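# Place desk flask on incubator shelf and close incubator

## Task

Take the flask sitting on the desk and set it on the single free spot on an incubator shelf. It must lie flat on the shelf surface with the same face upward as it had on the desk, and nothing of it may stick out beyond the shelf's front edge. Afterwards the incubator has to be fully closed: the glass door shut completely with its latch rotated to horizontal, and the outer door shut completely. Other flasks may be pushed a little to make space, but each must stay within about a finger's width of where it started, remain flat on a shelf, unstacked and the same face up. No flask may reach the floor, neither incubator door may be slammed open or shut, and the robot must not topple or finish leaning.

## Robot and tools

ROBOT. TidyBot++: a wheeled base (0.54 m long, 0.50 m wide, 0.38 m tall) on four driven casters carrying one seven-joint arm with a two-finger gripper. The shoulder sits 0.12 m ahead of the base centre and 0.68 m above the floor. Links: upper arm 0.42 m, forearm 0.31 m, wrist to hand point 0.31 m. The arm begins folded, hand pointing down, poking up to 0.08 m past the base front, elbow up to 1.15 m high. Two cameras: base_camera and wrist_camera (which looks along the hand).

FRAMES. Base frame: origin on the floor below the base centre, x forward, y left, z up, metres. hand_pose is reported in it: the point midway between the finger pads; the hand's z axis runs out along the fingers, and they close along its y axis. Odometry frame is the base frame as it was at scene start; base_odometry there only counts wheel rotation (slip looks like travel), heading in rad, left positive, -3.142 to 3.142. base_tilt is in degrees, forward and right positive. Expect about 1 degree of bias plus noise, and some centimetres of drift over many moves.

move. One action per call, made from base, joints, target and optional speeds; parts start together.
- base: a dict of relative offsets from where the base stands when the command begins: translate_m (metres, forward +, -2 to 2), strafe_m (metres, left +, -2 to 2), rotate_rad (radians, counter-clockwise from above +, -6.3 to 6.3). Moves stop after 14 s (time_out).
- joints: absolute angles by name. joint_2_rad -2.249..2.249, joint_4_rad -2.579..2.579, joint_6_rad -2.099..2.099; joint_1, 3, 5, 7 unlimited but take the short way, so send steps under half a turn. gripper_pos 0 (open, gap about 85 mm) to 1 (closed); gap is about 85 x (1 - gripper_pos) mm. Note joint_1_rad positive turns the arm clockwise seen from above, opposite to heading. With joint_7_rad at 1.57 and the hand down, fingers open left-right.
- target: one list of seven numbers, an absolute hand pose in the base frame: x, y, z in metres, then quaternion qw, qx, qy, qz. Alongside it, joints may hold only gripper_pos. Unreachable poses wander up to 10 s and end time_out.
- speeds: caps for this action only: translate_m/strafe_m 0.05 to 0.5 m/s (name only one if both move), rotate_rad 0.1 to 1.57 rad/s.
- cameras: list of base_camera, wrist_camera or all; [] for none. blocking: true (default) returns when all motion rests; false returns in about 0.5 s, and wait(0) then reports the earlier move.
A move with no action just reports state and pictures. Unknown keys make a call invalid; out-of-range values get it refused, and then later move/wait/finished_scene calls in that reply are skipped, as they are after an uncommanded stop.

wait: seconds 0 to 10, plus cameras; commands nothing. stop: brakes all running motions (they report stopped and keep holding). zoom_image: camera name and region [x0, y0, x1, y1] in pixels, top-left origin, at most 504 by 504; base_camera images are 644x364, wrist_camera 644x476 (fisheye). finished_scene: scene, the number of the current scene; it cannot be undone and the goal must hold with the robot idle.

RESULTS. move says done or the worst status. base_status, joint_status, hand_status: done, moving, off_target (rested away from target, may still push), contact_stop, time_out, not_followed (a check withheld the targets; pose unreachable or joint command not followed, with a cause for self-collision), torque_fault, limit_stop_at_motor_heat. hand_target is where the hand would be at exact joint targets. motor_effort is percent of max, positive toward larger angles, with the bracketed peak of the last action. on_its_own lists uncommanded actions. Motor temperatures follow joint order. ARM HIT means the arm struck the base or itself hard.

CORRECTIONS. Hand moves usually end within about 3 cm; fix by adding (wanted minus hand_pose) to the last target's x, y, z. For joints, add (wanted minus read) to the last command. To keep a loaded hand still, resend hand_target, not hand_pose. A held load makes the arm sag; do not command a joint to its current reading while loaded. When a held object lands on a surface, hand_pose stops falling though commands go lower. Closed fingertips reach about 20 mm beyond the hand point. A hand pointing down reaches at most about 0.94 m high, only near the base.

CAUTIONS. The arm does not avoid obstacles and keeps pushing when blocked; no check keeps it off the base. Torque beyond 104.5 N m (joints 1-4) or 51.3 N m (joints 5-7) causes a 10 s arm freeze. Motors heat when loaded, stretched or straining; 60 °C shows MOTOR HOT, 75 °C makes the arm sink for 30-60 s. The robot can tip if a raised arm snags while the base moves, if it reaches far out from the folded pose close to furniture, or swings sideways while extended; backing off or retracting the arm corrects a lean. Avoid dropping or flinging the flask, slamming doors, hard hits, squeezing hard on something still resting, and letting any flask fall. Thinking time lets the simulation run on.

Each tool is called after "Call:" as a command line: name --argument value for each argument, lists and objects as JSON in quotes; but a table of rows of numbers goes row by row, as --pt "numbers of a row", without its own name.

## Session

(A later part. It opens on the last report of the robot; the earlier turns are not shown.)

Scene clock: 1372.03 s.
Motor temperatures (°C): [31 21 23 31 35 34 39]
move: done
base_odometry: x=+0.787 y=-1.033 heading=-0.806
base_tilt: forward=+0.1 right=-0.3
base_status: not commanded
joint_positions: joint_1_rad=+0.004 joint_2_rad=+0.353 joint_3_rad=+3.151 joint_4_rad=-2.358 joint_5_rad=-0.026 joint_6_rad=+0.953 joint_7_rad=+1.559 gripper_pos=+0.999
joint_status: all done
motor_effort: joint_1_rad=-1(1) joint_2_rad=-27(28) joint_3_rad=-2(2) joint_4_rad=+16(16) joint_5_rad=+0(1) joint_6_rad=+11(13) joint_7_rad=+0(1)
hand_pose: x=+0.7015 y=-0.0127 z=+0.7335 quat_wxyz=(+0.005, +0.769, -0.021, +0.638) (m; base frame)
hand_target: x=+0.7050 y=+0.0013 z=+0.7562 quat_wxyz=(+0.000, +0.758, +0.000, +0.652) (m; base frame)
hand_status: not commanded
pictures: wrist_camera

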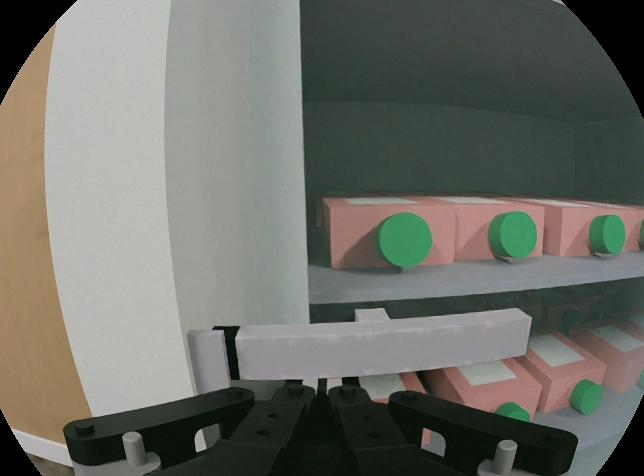

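Call:
move --joints '{"joint_2_rad": 0.278, "joint_4_rad": -2.318, "joint_6_rad": 0.874}' --cameras '["wrist_camera"]'

Scene clock: 1380.27 s.
Motor temperatures (°C): [31 22 23 31 35 34 39]
move: off_target
base_odometry: x=+0.787 y=-1.033 heading=-0.806
base_tilt: forward=+0.0 right=-0.3
base_status: not commanded
joint_positions: joint_1_rad=+0.004 joint_2_rad=+0.327 joint_3_rad=+3.151 joint_4_rad=-2.348 joint_5_rad=-0.026 joint_6_rad=+0.892 joint_7_rad=+1.559 gripper_pos=+0.999
joint_status: joint_2_rad off_target (ended at +0.327, target +0.278); the others done
motor_effort: joint_1_rad=-2(3) joint_2_rad=-30(30) joint_3_rad=-2(3) joint_4_rad=+16(17) joint_5_rad=+1(2) joint_6_rad=+13(14) joint_7_rad=+1(1)
hand_pose: x=+0.6998 y=-0.0124 z=+0.7335 quat_wxyz=(+0.004, +0.778, -0.022, +0.628) (m; base frame)
hand_target: x=+0.7053 y=+0.0013 z=+0.7708 quat_wxyz=(+0.000, +0.758, +0.000, +0.652) (m; base frame)
hand_status: not commanded
pictures: wrist_camera

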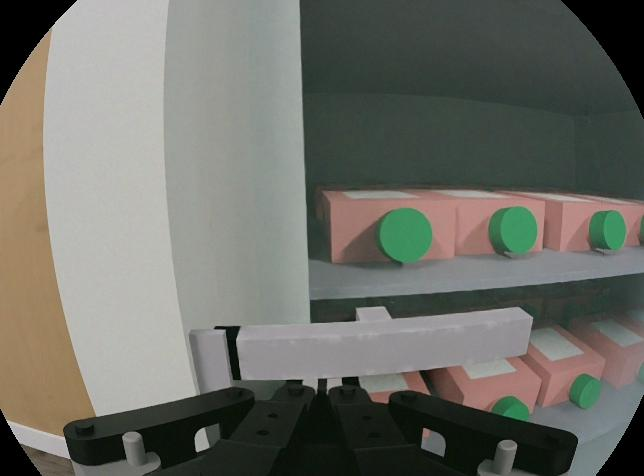

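Call:
move --joints '{"joint_2_rad": 0.378, "joint_4_rad": -2.363, "joint_6_rad": 1.01}' --cameras '[]'

Call:
move --base '{"translate_m": -0.25}' --speeds '{"translate_m": 0.12}' --cameras '["wrist_camera"]'

Call:
zoom_image --camera "wrist_camera" --region '[150, 180, 400, 360]'

Scene clock: 1386.90 s.
Motor temperatures (°C): [31 22 23 31 35 34 39]
move: done
base_odometry: x=+0.787 y=-1.033 heading=-0.806
base_tilt: forward=+0.1 right=-0.3
base_status: not commanded
joint_positions: joint_1_rad=+0.004 joint_2_rad=+0.363 joint_3_rad=+3.151 joint_4_rad=-2.363 joint_5_rad=-0.026 joint_6_rad=+0.976 joint_7_rad=+1.559 gripper_pos=+0.999
joint_status: all done
motor_effort: joint_1_rad=+1(2) joint_2_rad=-24(30) joint_3_rad=-1(3) joint_4_rad=+13(16) joint_5_rad=+0(1) joint_6_rad=+8(13) joint_7_rad=+1(1)
hand_pose: x=+0.7016 y=-0.0127 z=+0.7323 quat_wxyz=(+0.005, +0.767, -0.021, +0.641) (m; base frame)
hand_target: x=+0.7042 y=+0.0013 z=+0.7338 quat_wxyz=(+0.000, +0.761, +0.000, +0.648) (m; base frame)
hand_status: not commanded
pictures: none
No camera images: "cameras" was empty.

Scene clock: 1389.53 s.
Motor temperatures (°C): [31 22 23 31 35 34 39]
move: done
base_odometry: x=+0.614 y=-0.853 heading=-0.806
base_tilt: forward=+0.0 right=-0.3
base_status: done
joint_positions: joint_1_rad=+0.004 joint_2_rad=+0.377 joint_3_rad=+3.151 joint_4_rad=-2.363 joint_5_rad=-0.026 joint_6_rad=+0.977 joint_7_rad=+1.559 gripper_pos=+0.999
joint_status: not commanded
motor_effort: joint_1_rad=+0(1) joint_2_rad=-26(27) joint_3_rad=-1(2) joint_4_rad=+12(14) joint_5_rad=+0(1) joint_6_rad=+9(9) joint_7_rad=+0(1)
hand_pose: x=+0.7023 y=-0.0127 z=+0.7244 quat_wxyz=(+0.005, +0.771, -0.021, +0.636) (m; base frame)
hand_target: x=+0.7042 y=+0.0013 z=+0.7338 quat_wxyz=(+0.000, +0.761, +0.000, +0.648) (m; base frame)
hand_status: not commanded
pictures: wrist_camera

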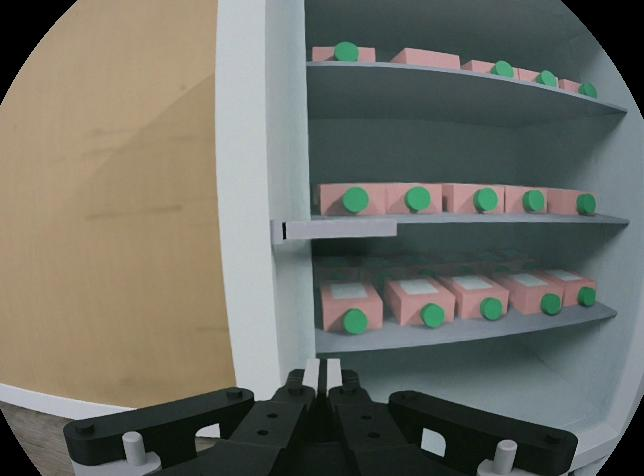

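Scaled by 2.016.

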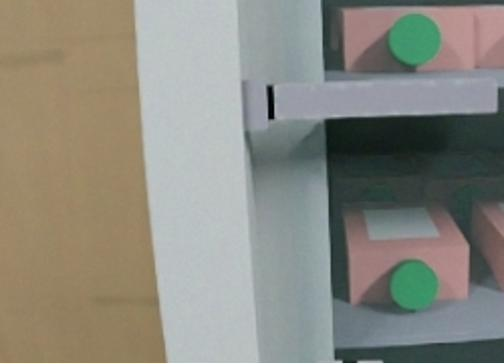

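Call:
move --base '{"translate_m": -0.65}' --joints '{"joint_1_rad": 0.0, "joint_2_rad": -0.268, "joint_3_rad": 3.1416, "joint_4_rad": -1.88, "joint_6_rad": -0.198}' --speeds '{"translate_m": 0.3}' --cameras '[]'

Call:
move --base '{"strafe_m": -1.0}' --speeds '{"strafe_m": 0.3}'

Scene clock: 1408.73 s.
Motor temperatures (°C): [31 22 23 30 35 34 39]
move: done
base_odometry: x=+0.164 y=-0.383 heading=-0.806
base_tilt: forward=+0.0 right=-0.3
base_status: done
joint_positions: joint_1_rad=+0.004 joint_2_rad=-0.267 joint_3_rad=+3.151 joint_4_rad=-1.896 joint_5_rad=-0.026 joint_6_rad=-0.145 joint_7_rad=+1.559 gripper_pos=+0.999
joint_status: all done
motor_effort: joint_1_rad=+0(2) joint_2_rad=-11(30) joint_3_rad=+0(2) joint_4_rad=+22(23) joint_5_rad=+0(1) joint_6_rad=+9(10) joint_7_rad=+1(1)
hand_pose: x=+0.6267 y=-0.0049 z=+1.0067 quat_wxyz=(-0.010, +0.775, -0.019, +0.632) (m; base frame)
hand_target: x=+0.6241 y=+0.0013 z=+1.0009 quat_wxyz=(+0.000, +0.786, +0.000, +0.618) (m; base frame)
hand_status: not commanded
pictures: none
No camera images: "cameras" was empty.

Scene clock: 1412.87 s.
Motor temperatures (°C): [31 22 23 30 35 34 39]
move: done
base_odometry: x=-0.558 y=-1.075 heading=-0.806
base_tilt: forward=+0.0 right=-0.3
base_status: done
joint_positions: joint_1_rad=+0.004 joint_2_rad=-0.267 joint_3_rad=+3.148 joint_4_rad=-1.896 joint_5_rad=-0.026 joint_6_rad=-0.146 joint_7_rad=+1.559 gripper_pos=+0.999
joint_status: not commanded
motor_effort: joint_1_rad=+0(2) joint_2_rad=-12(12) joint_3_rad=-1(3) joint_4_rad=+22(23) joint_5_rad=+0(1) joint_6_rad=+9(9) joint_7_rad=+1(1)
hand_pose: x=+0.6266 y=-0.0028 z=+1.0065 quat_wxyz=(-0.011, +0.775, -0.018, +0.631) (m; base frame)
hand_target: x=+0.6241 y=+0.0013 z=+1.0009 quat_wxyz=(+0.000, +0.786, +0.000, +0.618) (m; base frame)
hand_status: not commanded
pictures: base_camera, wrist_camera

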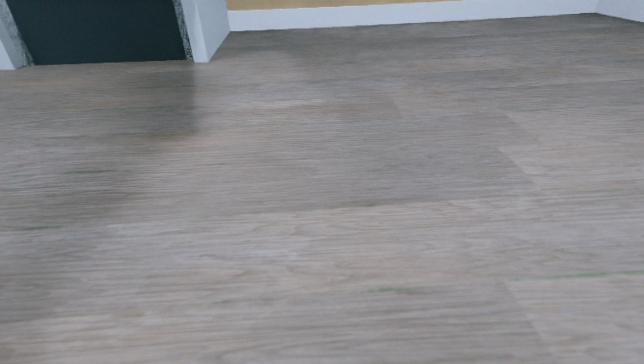

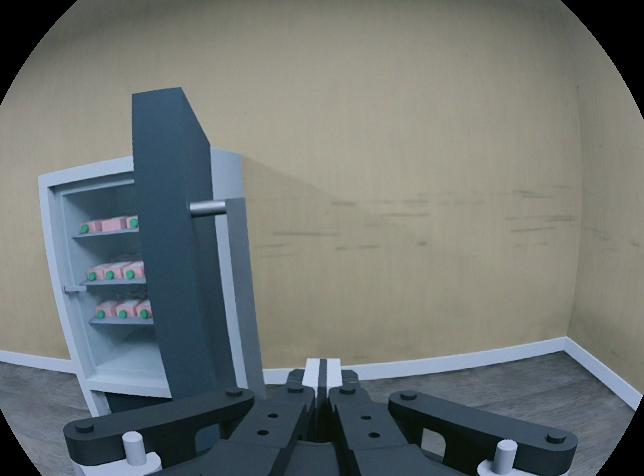

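Call:
move --base '{"translate_m": 0.375}' --speeds '{"translate_m": 0.2}' --cameras '["wrist_camera"]'

Scene clock: 1454.80 s.
Motor temperatures (°C): [31 21 23 31 35 33 39]
move: done
base_odometry: x=-0.299 y=-1.346 heading=-0.807
base_tilt: forward=+0.0 right=-0.3
base_status: done
joint_positions: joint_1_rad=+0.004 joint_2_rad=-0.262 joint_3_rad=+3.148 joint_4_rad=-1.895 joint_5_rad=-0.026 joint_6_rad=-0.147 joint_7_rad=+1.559 gripper_pos=+0.999
joint_status: not commanded
motor_effort: joint_1_rad=-1(1) joint_2_rad=-12(16) joint_3_rad=+0(2) joint_4_rad=+22(23) joint_5_rad=+0(1) joint_6_rad=+9(9) joint_7_rad=+0(1)
hand_pose: x=+0.6283 y=-0.0028 z=+1.0038 quat_wxyz=(-0.011, +0.777, -0.018, +0.629) (m; base frame)
hand_target: x=+0.6241 y=+0.0013 z=+1.0009 quat_wxyz=(+0.000, +0.786, +0.000, +0.618) (m; base frame)
hand_status: not commanded
pictures: wrist_camera

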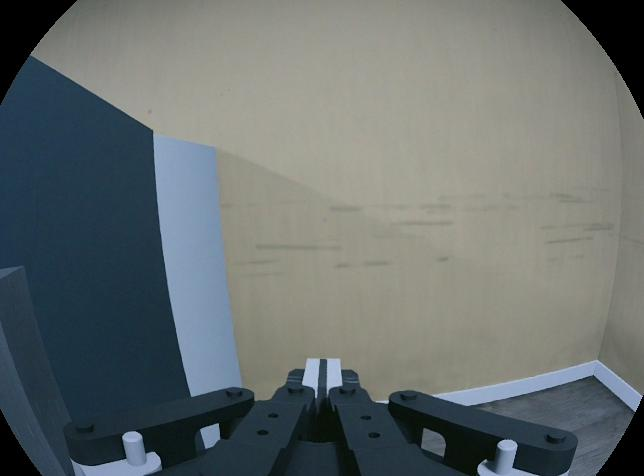

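Call:
move --base '{"translate_m": -0.02, "strafe_m": 0.25}' --speeds '{"strafe_m": 0.07}' --cameras '["wrist_camera"]'

Scene clock: 1469.33 s.
Motor temperatures (°C): [31 21 23 31 35 33 39]
move: done
base_odometry: x=-0.132 y=-1.159 heading=-0.806
base_tilt: forward=+0.0 right=-0.2
base_status: done
joint_positions: joint_1_rad=+0.008 joint_2_rad=-0.273 joint_3_rad=+3.151 joint_4_rad=-1.892 joint_5_rad=-0.026 joint_6_rad=-0.201 joint_7_rad=+1.559 gripper_pos=+0.999
joint_status: not commanded
motor_effort: joint_1_rad=+0(6) joint_2_rad=-12(13) joint_3_rad=+0(7) joint_4_rad=+22(31) joint_5_rad=+0(2) joint_6_rad=+9(17) joint_7_rad=+1(1)
hand_pose: x=+0.6212 y=-0.0064 z=+0.9953 quat_wxyz=(-0.009, +0.789, -0.021, +0.614) (m; base frame)
hand_target: x=+0.6241 y=+0.0013 z=+1.0009 quat_wxyz=(+0.000, +0.786, +0.000, +0.618) (m; base frame)
hand_status: not commanded
pictures: wrist_camera

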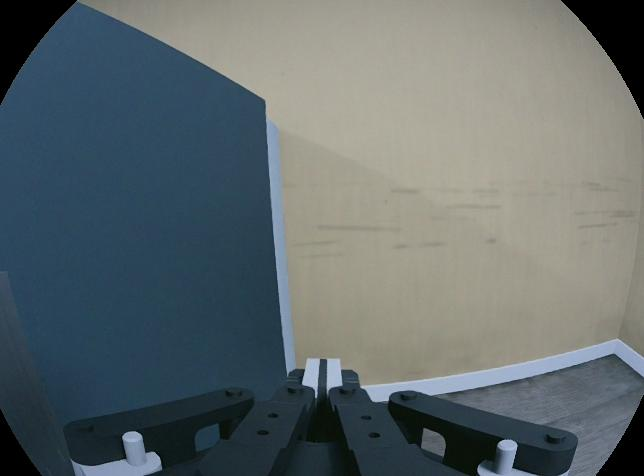

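Call:
move --base '{"translate_m": 0.02, "strafe_m": 0.14}' --speeds '{"strafe_m": 0.06}' --cameras '["wrist_camera"]'

Scene clock: 1478.83 s.
Motor temperatures (°C): [31 21 23 31 35 33 39]
move: done
base_odometry: x=-0.017 y=-1.076 heading=-0.806
base_tilt: forward=+0.1 right=-0.3
base_status: done
joint_positions: joint_1_rad=+0.008 joint_2_rad=-0.273 joint_3_rad=+3.150 joint_4_rad=-1.892 joint_5_rad=-0.026 joint_6_rad=-0.201 joint_7_rad=+1.559 gripper_pos=+0.999
joint_status: not commanded
motor_effort: joint_1_rad=+0(4) joint_2_rad=-12(13) joint_3_rad=+0(5) joint_4_rad=+22(23) joint_5_rad=+0(1) joint_6_rad=+9(9) joint_7_rad=+0(1)
hand_pose: x=+0.6212 y=-0.0057 z=+0.9952 quat_wxyz=(-0.010, +0.789, -0.020, +0.614) (m; base frame)
hand_target: x=+0.6241 y=+0.0013 z=+1.0009 quat_wxyz=(+0.000, +0.786, +0.000, +0.618) (m; base frame)
hand_status: not commanded
pictures: wrist_camera

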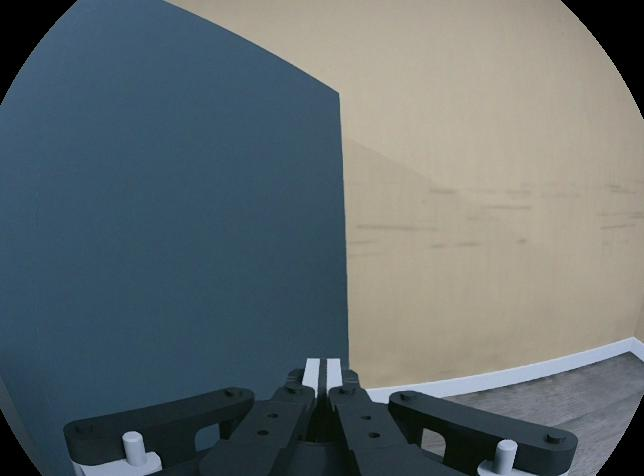

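Call:
move --base '{"translate_m": 0.02, "strafe_m": 0.15}' --speeds '{"strafe_m": 0.07}' --cameras '["wrist_camera"]'

Call:
move --base '{"translate_m": 0.05, "strafe_m": 0.14}' --speeds '{"strafe_m": 0.07}' --cameras '["wrist_camera"]'

Scene clock: 1492.83 s.
Motor temperatures (°C): [31 21 23 31 35 33 39]
move: done
base_odometry: x=+0.105 y=-0.987 heading=-0.806
base_tilt: forward=+0.0 right=-0.3
base_status: done
joint_positions: joint_1_rad=+0.007 joint_2_rad=-0.273 joint_3_rad=+3.149 joint_4_rad=-1.892 joint_5_rad=-0.026 joint_6_rad=-0.201 joint_7_rad=+1.559 gripper_pos=+0.999
joint_status: not commanded
motor_effort: joint_1_rad=-1(5) joint_2_rad=-12(13) joint_3_rad=+0(8) joint_4_rad=+21(23) joint_5_rad=+0(1) joint_6_rad=+9(9) joint_7_rad=+0(1)
hand_pose: x=+0.6212 y=-0.0049 z=+0.9952 quat_wxyz=(-0.010, +0.789, -0.020, +0.614) (m; base frame)
hand_target: x=+0.6241 y=+0.0013 z=+1.0009 quat_wxyz=(+0.000, +0.786, +0.000, +0.618) (m; base frame)
hand_status: not commanded
pictures: wrist_camera

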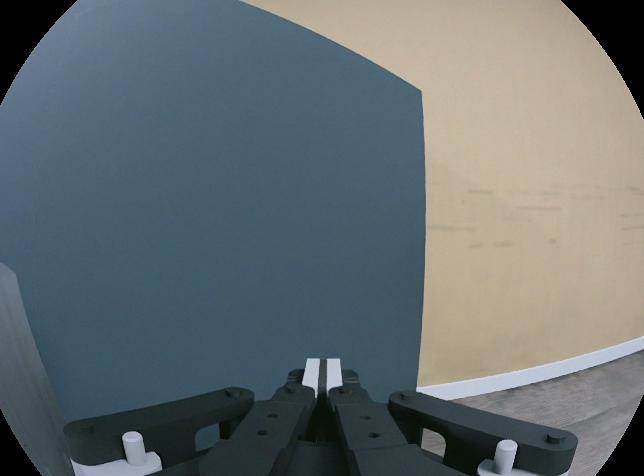

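Scene clock: 1495.47 s.
Motor temperatures (°C): [31 21 23 31 35 33 39]
move: done
base_odometry: x=+0.241 y=-0.926 heading=-0.806
base_tilt: forward=+0.0 right=-0.3
base_status: done
joint_positions: joint_1_rad=+0.007 joint_2_rad=-0.273 joint_3_rad=+3.149 joint_4_rad=-1.892 joint_5_rad=-0.026 joint_6_rad=-0.201 joint_7_rad=+1.559 gripper_pos=+0.999
joint_status: not commanded
motor_effort: joint_1_rad=-1(5) joint_2_rad=-12(13) joint_3_rad=+0(5) joint_4_rad=+22(23) joint_5_rad=+0(1) joint_6_rad=+9(9) joint_7_rad=+0(1)
hand_pose: x=+0.6213 y=-0.0048 z=+0.9951 quat_wxyz=(-0.010, +0.789, -0.019, +0.614) (m; base frame)
hand_target: x=+0.6241 y=+0.0013 z=+1.0009 quat_wxyz=(+0.000, +0.786, +0.000, +0.618) (m; base frame)
hand_status: not commanded
pictures: wrist_camera

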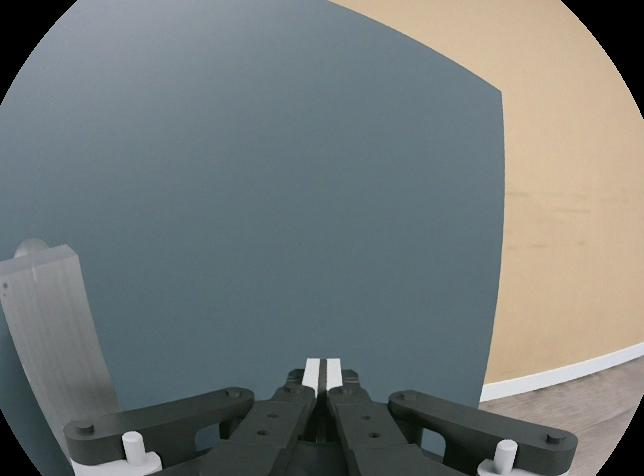

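Call:
move --base '{"translate_m": 0.08, "strafe_m": 0.08}' --speeds '{"strafe_m": 0.06}' --cameras '["wrist_camera"]'

Call:
move --base '{"translate_m": 0.1, "strafe_m": 0.06}' --speeds '{"translate_m": 0.07}' --cameras '["wrist_camera"]'

Scene clock: 1504.30 s.
Motor temperatures (°C): [31 21 23 31 35 33 39]
move: done
base_odometry: x=+0.354 y=-0.928 heading=-0.806
base_tilt: forward=+0.0 right=-0.3
base_status: done
joint_positions: joint_1_rad=+0.007 joint_2_rad=-0.272 joint_3_rad=+3.149 joint_4_rad=-1.892 joint_5_rad=-0.026 joint_6_rad=-0.201 joint_7_rad=+1.559 gripper_pos=+0.999
joint_status: not commanded
motor_effort: joint_1_rad=+0(3) joint_2_rad=-12(13) joint_3_rad=+0(3) joint_4_rad=+22(24) joint_5_rad=+0(1) joint_6_rad=+9(10) joint_7_rad=+1(1)
hand_pose: x=+0.6217 y=-0.0049 z=+0.9945 quat_wxyz=(-0.010, +0.790, -0.020, +0.613) (m; base frame)
hand_target: x=+0.6241 y=+0.0013 z=+1.0009 quat_wxyz=(+0.000, +0.786, +0.000, +0.618) (m; base frame)
hand_status: not commanded
pictures: wrist_camera

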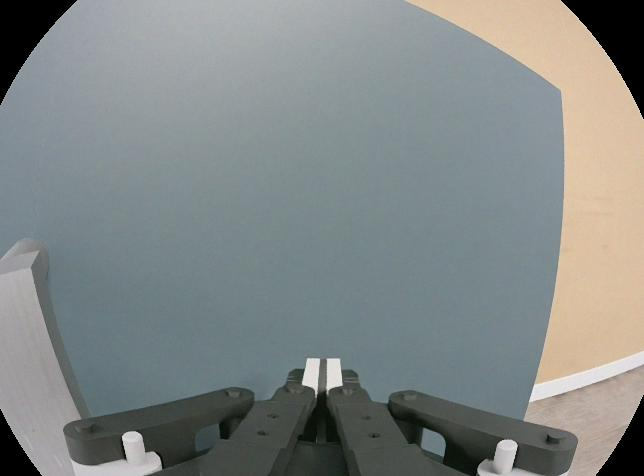

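Scene clock: 1506.47 s.
Motor temperatures (°C): [31 21 23 31 35 33 39]
move: done
base_odometry: x=+0.467 y=-0.958 heading=-0.806
base_tilt: forward=+0.1 right=-0.3
base_status: done
joint_positions: joint_1_rad=+0.006 joint_2_rad=-0.269 joint_3_rad=+3.149 joint_4_rad=-1.892 joint_5_rad=-0.026 joint_6_rad=-0.201 joint_7_rad=+1.559 gripper_pos=+0.999
joint_status: not commanded
motor_effort: joint_1_rad=-1(4) joint_2_rad=-12(14) joint_3_rad=-1(6) joint_4_rad=+22(26) joint_5_rad=+0(1) joint_6_rad=+9(13) joint_7_rad=+1(1)
hand_pose: x=+0.6227 y=-0.0042 z=+0.9932 quat_wxyz=(-0.010, +0.790, -0.019, +0.612) (m; base frame)
hand_target: x=+0.6241 y=+0.0013 z=+1.0009 quat_wxyz=(+0.000, +0.786, +0.000, +0.618) (m; base frame)
hand_status: not commanded
pictures: wrist_camera

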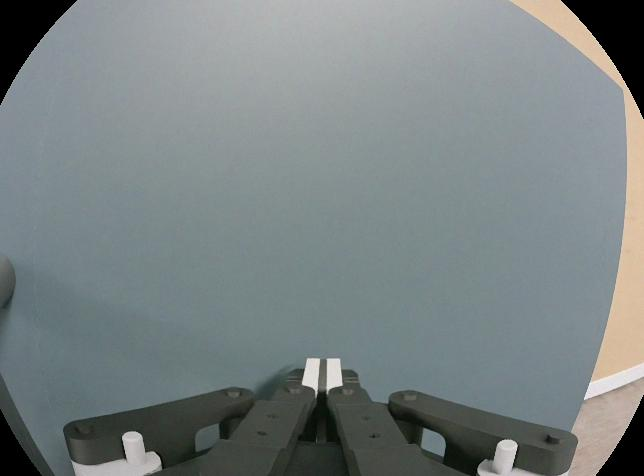

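Call:
move --base '{"translate_m": 0.1, "strafe_m": 0.03}' --speeds '{"translate_m": 0.06}' --cameras '[]'

Call:
move --base '{"translate_m": 0.08, "strafe_m": 0.01}' --speeds '{"translate_m": 0.05}'

Scene clock: 1514.60 s.
Motor temperatures (°C): [31 21 23 31 35 33 39]
move: done
base_odometry: x=+0.558 y=-1.010 heading=-0.806
base_tilt: forward=+0.1 right=-0.4
base_status: done
joint_positions: joint_1_rad=+0.006 joint_2_rad=-0.268 joint_3_rad=+3.149 joint_4_rad=-1.892 joint_5_rad=-0.026 joint_6_rad=-0.201 joint_7_rad=+1.559 gripper_pos=+0.999
joint_status: not commanded
motor_effort: joint_1_rad=-1(2) joint_2_rad=-12(14) joint_3_rad=+0(2) joint_4_rad=+22(26) joint_5_rad=+0(1) joint_6_rad=+9(13) joint_7_rad=+0(1)
hand_pose: x=+0.6227 y=-0.0042 z=+0.9929 quat_wxyz=(-0.010, +0.791, -0.019, +0.612) (m; base frame)
hand_target: x=+0.6241 y=+0.0013 z=+1.0009 quat_wxyz=(+0.000, +0.786, +0.000, +0.618) (m; base frame)
hand_status: not commanded
pictures: none
No camera images: "cameras" was empty.

Scene clock: 1516.67 s.
Motor temperatures (°C): [31 21 23 31 35 33 39]
move: done
base_odometry: x=+0.621 y=-1.060 heading=-0.806
base_tilt: forward=+0.0 right=-0.3
base_status: done
joint_positions: joint_1_rad=+0.006 joint_2_rad=-0.269 joint_3_rad=+3.149 joint_4_rad=-1.892 joint_5_rad=-0.026 joint_6_rad=-0.201 joint_7_rad=+1.559 gripper_pos=+0.999
joint_status: not commanded
motor_effort: joint_1_rad=+0(2) joint_2_rad=-12(14) joint_3_rad=+0(2) joint_4_rad=+22(24) joint_5_rad=+0(1) joint_6_rad=+9(12) joint_7_rad=+0(1)
hand_pose: x=+0.6227 y=-0.0042 z=+0.9927 quat_wxyz=(-0.010, +0.791, -0.019, +0.612) (m; base frame)
hand_target: x=+0.6241 y=+0.0013 z=+1.0009 quat_wxyz=(+0.000, +0.786, +0.000, +0.618) (m; base frame)
hand_status: not commanded
pictures: base_camera, wrist_camera

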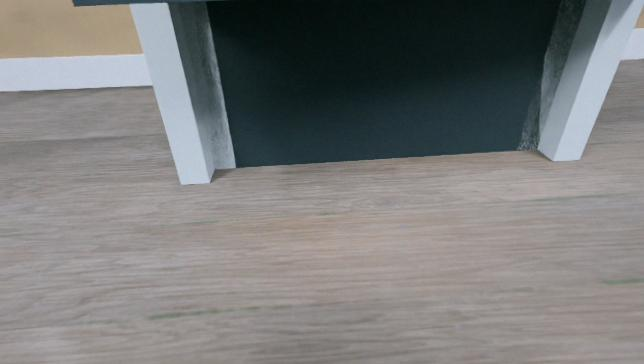

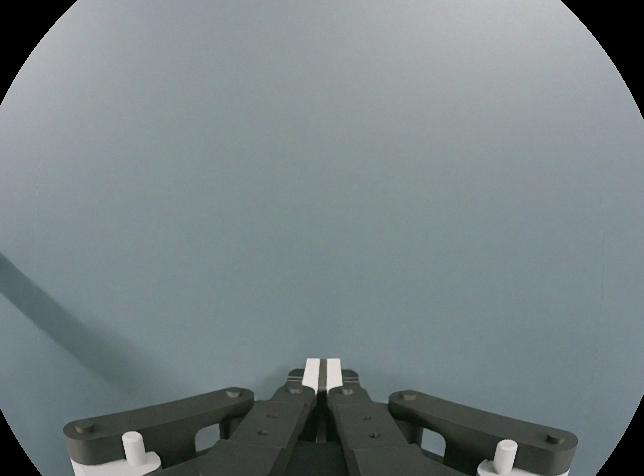

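Call:
move --base '{"translate_m": 0.04}' --speeds '{"translate_m": 0.05}' --cameras '["base_camera"]'

Call:
move --base '{"translate_m": 0.03}' --speeds '{"translate_m": 0.05}' --cameras '["base_camera"]'

Scene clock: 1523.13 s.
Motor temperatures (°C): [31 21 23 31 35 33 39]
move: done
base_odometry: x=+0.648 y=-1.089 heading=-0.805
base_tilt: forward=+0.1 right=-0.3
base_status: done
joint_positions: joint_1_rad=+0.006 joint_2_rad=-0.269 joint_3_rad=+3.149 joint_4_rad=-1.892 joint_5_rad=-0.026 joint_6_rad=-0.202 joint_7_rad=+1.559 gripper_pos=+0.999
joint_status: not commanded
motor_effort: joint_1_rad=-1(1) joint_2_rad=-12(15) joint_3_rad=+0(1) joint_4_rad=+22(24) joint_5_rad=+0(1) joint_6_rad=+9(12) joint_7_rad=+1(1)
hand_pose: x=+0.6224 y=-0.0042 z=+0.9930 quat_wxyz=(-0.010, +0.791, -0.019, +0.612) (m; base frame)
hand_target: x=+0.6241 y=+0.0013 z=+1.0009 quat_wxyz=(+0.000, +0.786, +0.000, +0.618) (m; base frame)
hand_status: not commanded
pictures: base_camera

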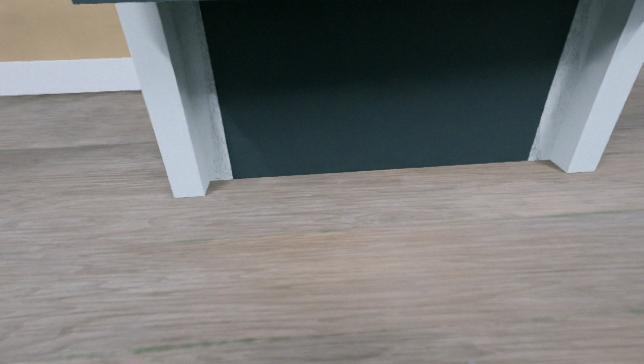

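Scene clock: 1524.20 s.
Motor temperatures (°C): [31 21 23 31 35 33 39]
move: done
base_odometry: x=+0.669 y=-1.111 heading=-0.805
base_tilt: forward=+0.1 right=-0.3
base_status: done
joint_positions: joint_1_rad=+0.006 joint_2_rad=-0.266 joint_3_rad=+3.149 joint_4_rad=-1.892 joint_5_rad=-0.026 joint_6_rad=-0.202 joint_7_rad=+1.559 gripper_pos=+0.999
joint_status: not commanded
motor_effort: joint_1_rad=-1(2) joint_2_rad=-12(14) joint_3_rad=-1(2) joint_4_rad=+22(24) joint_5_rad=+0(1) joint_6_rad=+9(11) joint_7_rad=+0(1)
hand_pose: x=+0.6233 y=-0.0042 z=+0.9918 quat_wxyz=(-0.010, +0.791, -0.019, +0.611) (m; base frame)
hand_target: x=+0.6241 y=+0.0013 z=+1.0009 quat_wxyz=(+0.000, +0.786, +0.000, +0.618) (m; base frame)
hand_status: not commanded
pictures: base_camera

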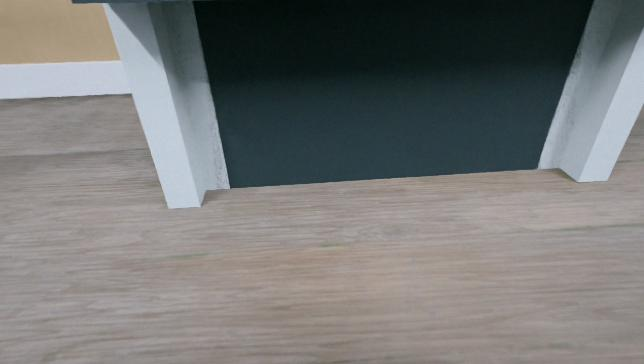

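Still moving; continue.

Call:
move --base '{"translate_m": 0.025}' --speeds '{"translate_m": 0.05}' --cameras '["base_camera"]'

Call:
move --base '{"translate_m": 0.02}' --speeds '{"translate_m": 0.05}' --cameras '["base_camera"]'

Scene clock: 1529.10 s.
Motor temperatures (°C): [31 21 23 31 35 33 39]
move: done
base_odometry: x=+0.687 y=-1.129 heading=-0.805
base_tilt: forward=+0.1 right=-0.3
base_status: done
joint_positions: joint_1_rad=+0.006 joint_2_rad=-0.306 joint_3_rad=+3.149 joint_4_rad=-1.913 joint_5_rad=-0.026 joint_6_rad=-0.222 joint_7_rad=+1.559 gripper_pos=+0.999
joint_status: not commanded
motor_effort: joint_1_rad=-2(3) joint_2_rad=-4(13) joint_3_rad=-1(2) joint_4_rad=+27(30) joint_5_rad=+0(1) joint_6_rad=+15(18) joint_7_rad=+0(1)
hand_pose: x=+0.6074 y=-0.0037 z=+0.9922 quat_wxyz=(-0.011, +0.792, -0.019, +0.610) (m; base frame)
hand_target: x=+0.6241 y=+0.0013 z=+1.0009 quat_wxyz=(+0.000, +0.786, +0.000, +0.618) (m; base frame)
hand_status: not commanded
pictures: base_camera

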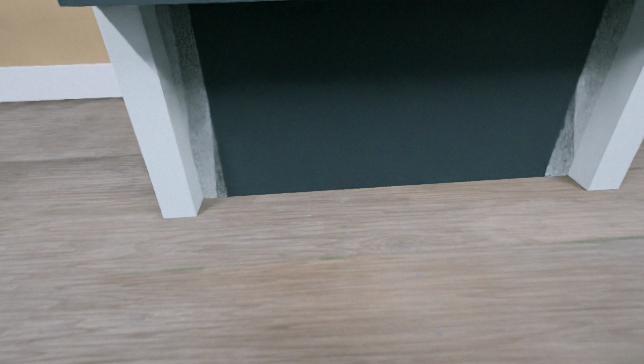

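Scene clock: 1530.00 s.
Motor temperatures (°C): [31 21 23 31 35 33 39]
move: done
base_odometry: x=+0.700 y=-1.142 heading=-0.805
base_tilt: forward=+0.0 right=-0.3
base_status: done
joint_positions: joint_1_rad=+0.007 joint_2_rad=-0.353 joint_3_rad=+3.149 joint_4_rad=-1.935 joint_5_rad=-0.026 joint_6_rad=-0.251 joint_7_rad=+1.559 gripper_pos=+0.999
joint_status: not commanded
motor_effort: joint_1_rad=-2(4) joint_2_rad=+7(9) joint_3_rad=-3(5) joint_4_rad=+31(34) joint_5_rad=-1(1) joint_6_rad=+20(23) joint_7_rad=+1(1)
hand_pose: x=+0.5886 y=-0.0036 z=+0.9922 quat_wxyz=(-0.011, +0.793, -0.019, +0.608) (m; base frame)
hand_target: x=+0.6241 y=+0.0013 z=+1.0009 quat_wxyz=(+0.000, +0.786, +0.000, +0.618) (m; base frame)
hand_status: not commanded
pictures: base_camera

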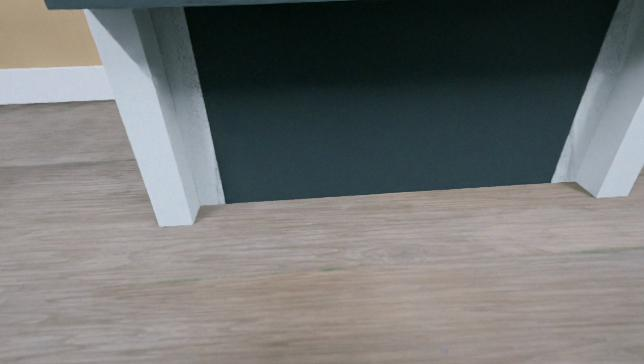

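Call:
move --base '{"translate_m": -0.8}' --speeds '{"translate_m": 0.3}' --cameras '["wrist_camera"]'

Call:
zoom_image --camera "wrist_camera" --region '[120, 40, 560, 400]'

Scene clock: 1539.13 s.
Motor temperatures (°C): [31 21 23 31 35 33 39]
move: done
base_odometry: x=+0.146 y=-0.566 heading=-0.805
base_tilt: forward=+0.0 right=-0.3
base_status: done
joint_positions: joint_1_rad=+0.005 joint_2_rad=-0.267 joint_3_rad=+3.148 joint_4_rad=-1.888 joint_5_rad=-0.026 joint_6_rad=-0.212 joint_7_rad=+1.559 gripper_pos=+0.999
joint_status: not commanded
motor_effort: joint_1_rad=-1(3) joint_2_rad=-12(17) joint_3_rad=-1(4) joint_4_rad=+22(30) joint_5_rad=+0(1) joint_6_rad=+9(19) joint_7_rad=+0(1)
hand_pose: x=+0.6228 y=-0.0027 z=+0.9912 quat_wxyz=(-0.011, +0.793, -0.018, +0.609) (m; base frame)
hand_target: x=+0.6241 y=+0.0013 z=+1.0009 quat_wxyz=(+0.000, +0.786, +0.000, +0.618) (m; base frame)
hand_status: not commanded
pictures: wrist_camera

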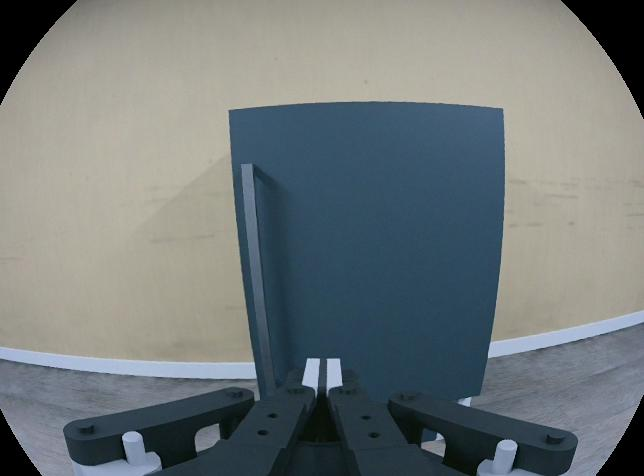

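Scaled by 1.145.

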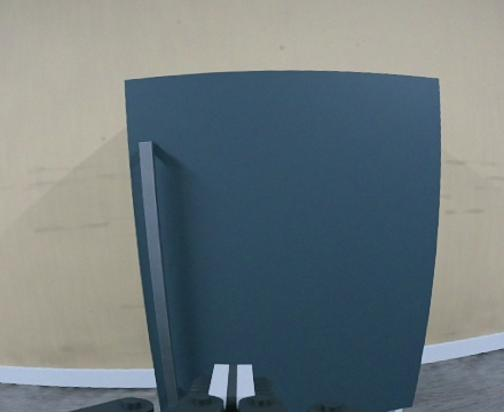

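Call:
move --base '{"strafe_m": 0.6, "translate_m": 0.45}' --joints '{"joint_1_rad": 1.0}' --cameras '["wrist_camera"]'

Call:
zoom_image --camera "wrist_camera" --region '[0, 20, 400, 400]'

Scene clock: 1547.60 s.
Motor temperatures (°C): [31 21 23 31 35 33 39]
move: done
base_odometry: x=+0.890 y=-0.474 heading=-0.805
base_tilt: forward=+0.1 right=-0.3
base_status: done
joint_positions: joint_1_rad=+0.986 joint_2_rad=-0.267 joint_3_rad=+3.148 joint_4_rad=-1.888 joint_5_rad=-0.026 joint_6_rad=-0.212 joint_7_rad=+1.559 gripper_pos=+0.999
joint_status: all done
motor_effort: joint_1_rad=+0(2) joint_2_rad=-12(12) joint_3_rad=-1(3) joint_4_rad=+22(23) joint_5_rad=+0(1) joint_6_rad=+8(9) joint_7_rad=+1(1)
hand_pose: x=+0.3969 y=-0.4202 z=+0.9913 quat_wxyz=(+0.277, +0.691, -0.389, +0.542) (m; base frame)
hand_target: x=+0.3930 y=-0.4243 z=+1.0009 quat_wxyz=(+0.296, +0.690, -0.377, +0.542) (m; base frame)
hand_status: not commanded
pictures: wrist_camera

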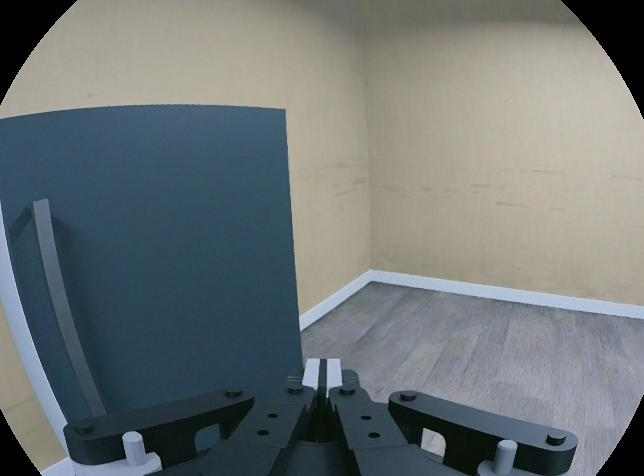

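Scaled by 1.260.

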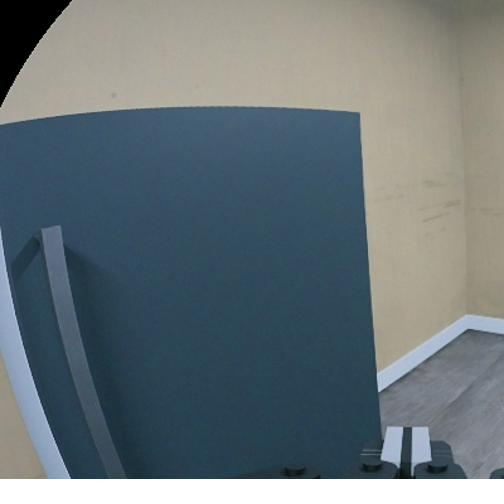

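Call:
move --joints '{"joint_1_rad": 0.6}' --cameras '["wrist_camera"]'

Call:
zoom_image --camera "wrist_camera" --region '[130, 60, 330, 400]'

Scene clock: 1553.37 s.
Motor temperatures (°C): [31 21 23 31 35 33 39]
move: done
base_odometry: x=+0.890 y=-0.474 heading=-0.805
base_tilt: forward=+0.0 right=-0.3
base_status: not commanded
joint_positions: joint_1_rad=+0.614 joint_2_rad=-0.267 joint_3_rad=+3.147 joint_4_rad=-1.888 joint_5_rad=-0.026 joint_6_rad=-0.212 joint_7_rad=+1.559 gripper_pos=+0.999
joint_status: all done
motor_effort: joint_1_rad=-1(2) joint_2_rad=-12(12) joint_3_rad=-1(2) joint_4_rad=+22(23) joint_5_rad=+0(1) joint_6_rad=+9(9) joint_7_rad=+1(1)
hand_pose: x=+0.5308 y=-0.2902 z=+0.9913 quat_wxyz=(+0.172, +0.751, -0.255, +0.584) (m; base frame)
hand_target: x=+0.5366 y=-0.2841 z=+1.0009 quat_wxyz=(+0.182, +0.751, -0.233, +0.590) (m; base frame)
hand_status: not commanded
pictures: wrist_camera

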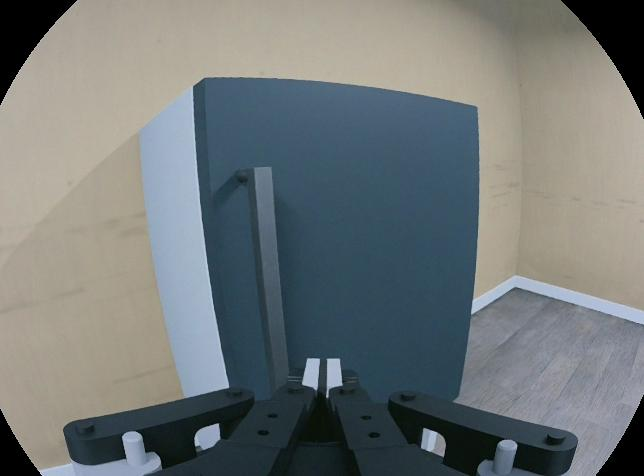

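Scaled by 1.482.

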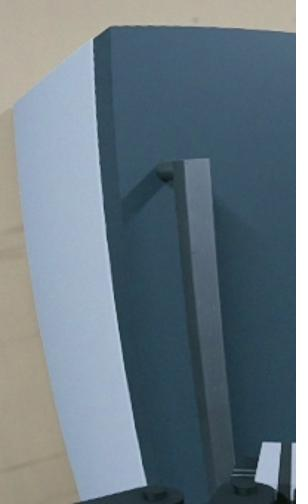

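Flush. Done.

Call:
finished_scene --scene 1

The scene is finished: the task was done.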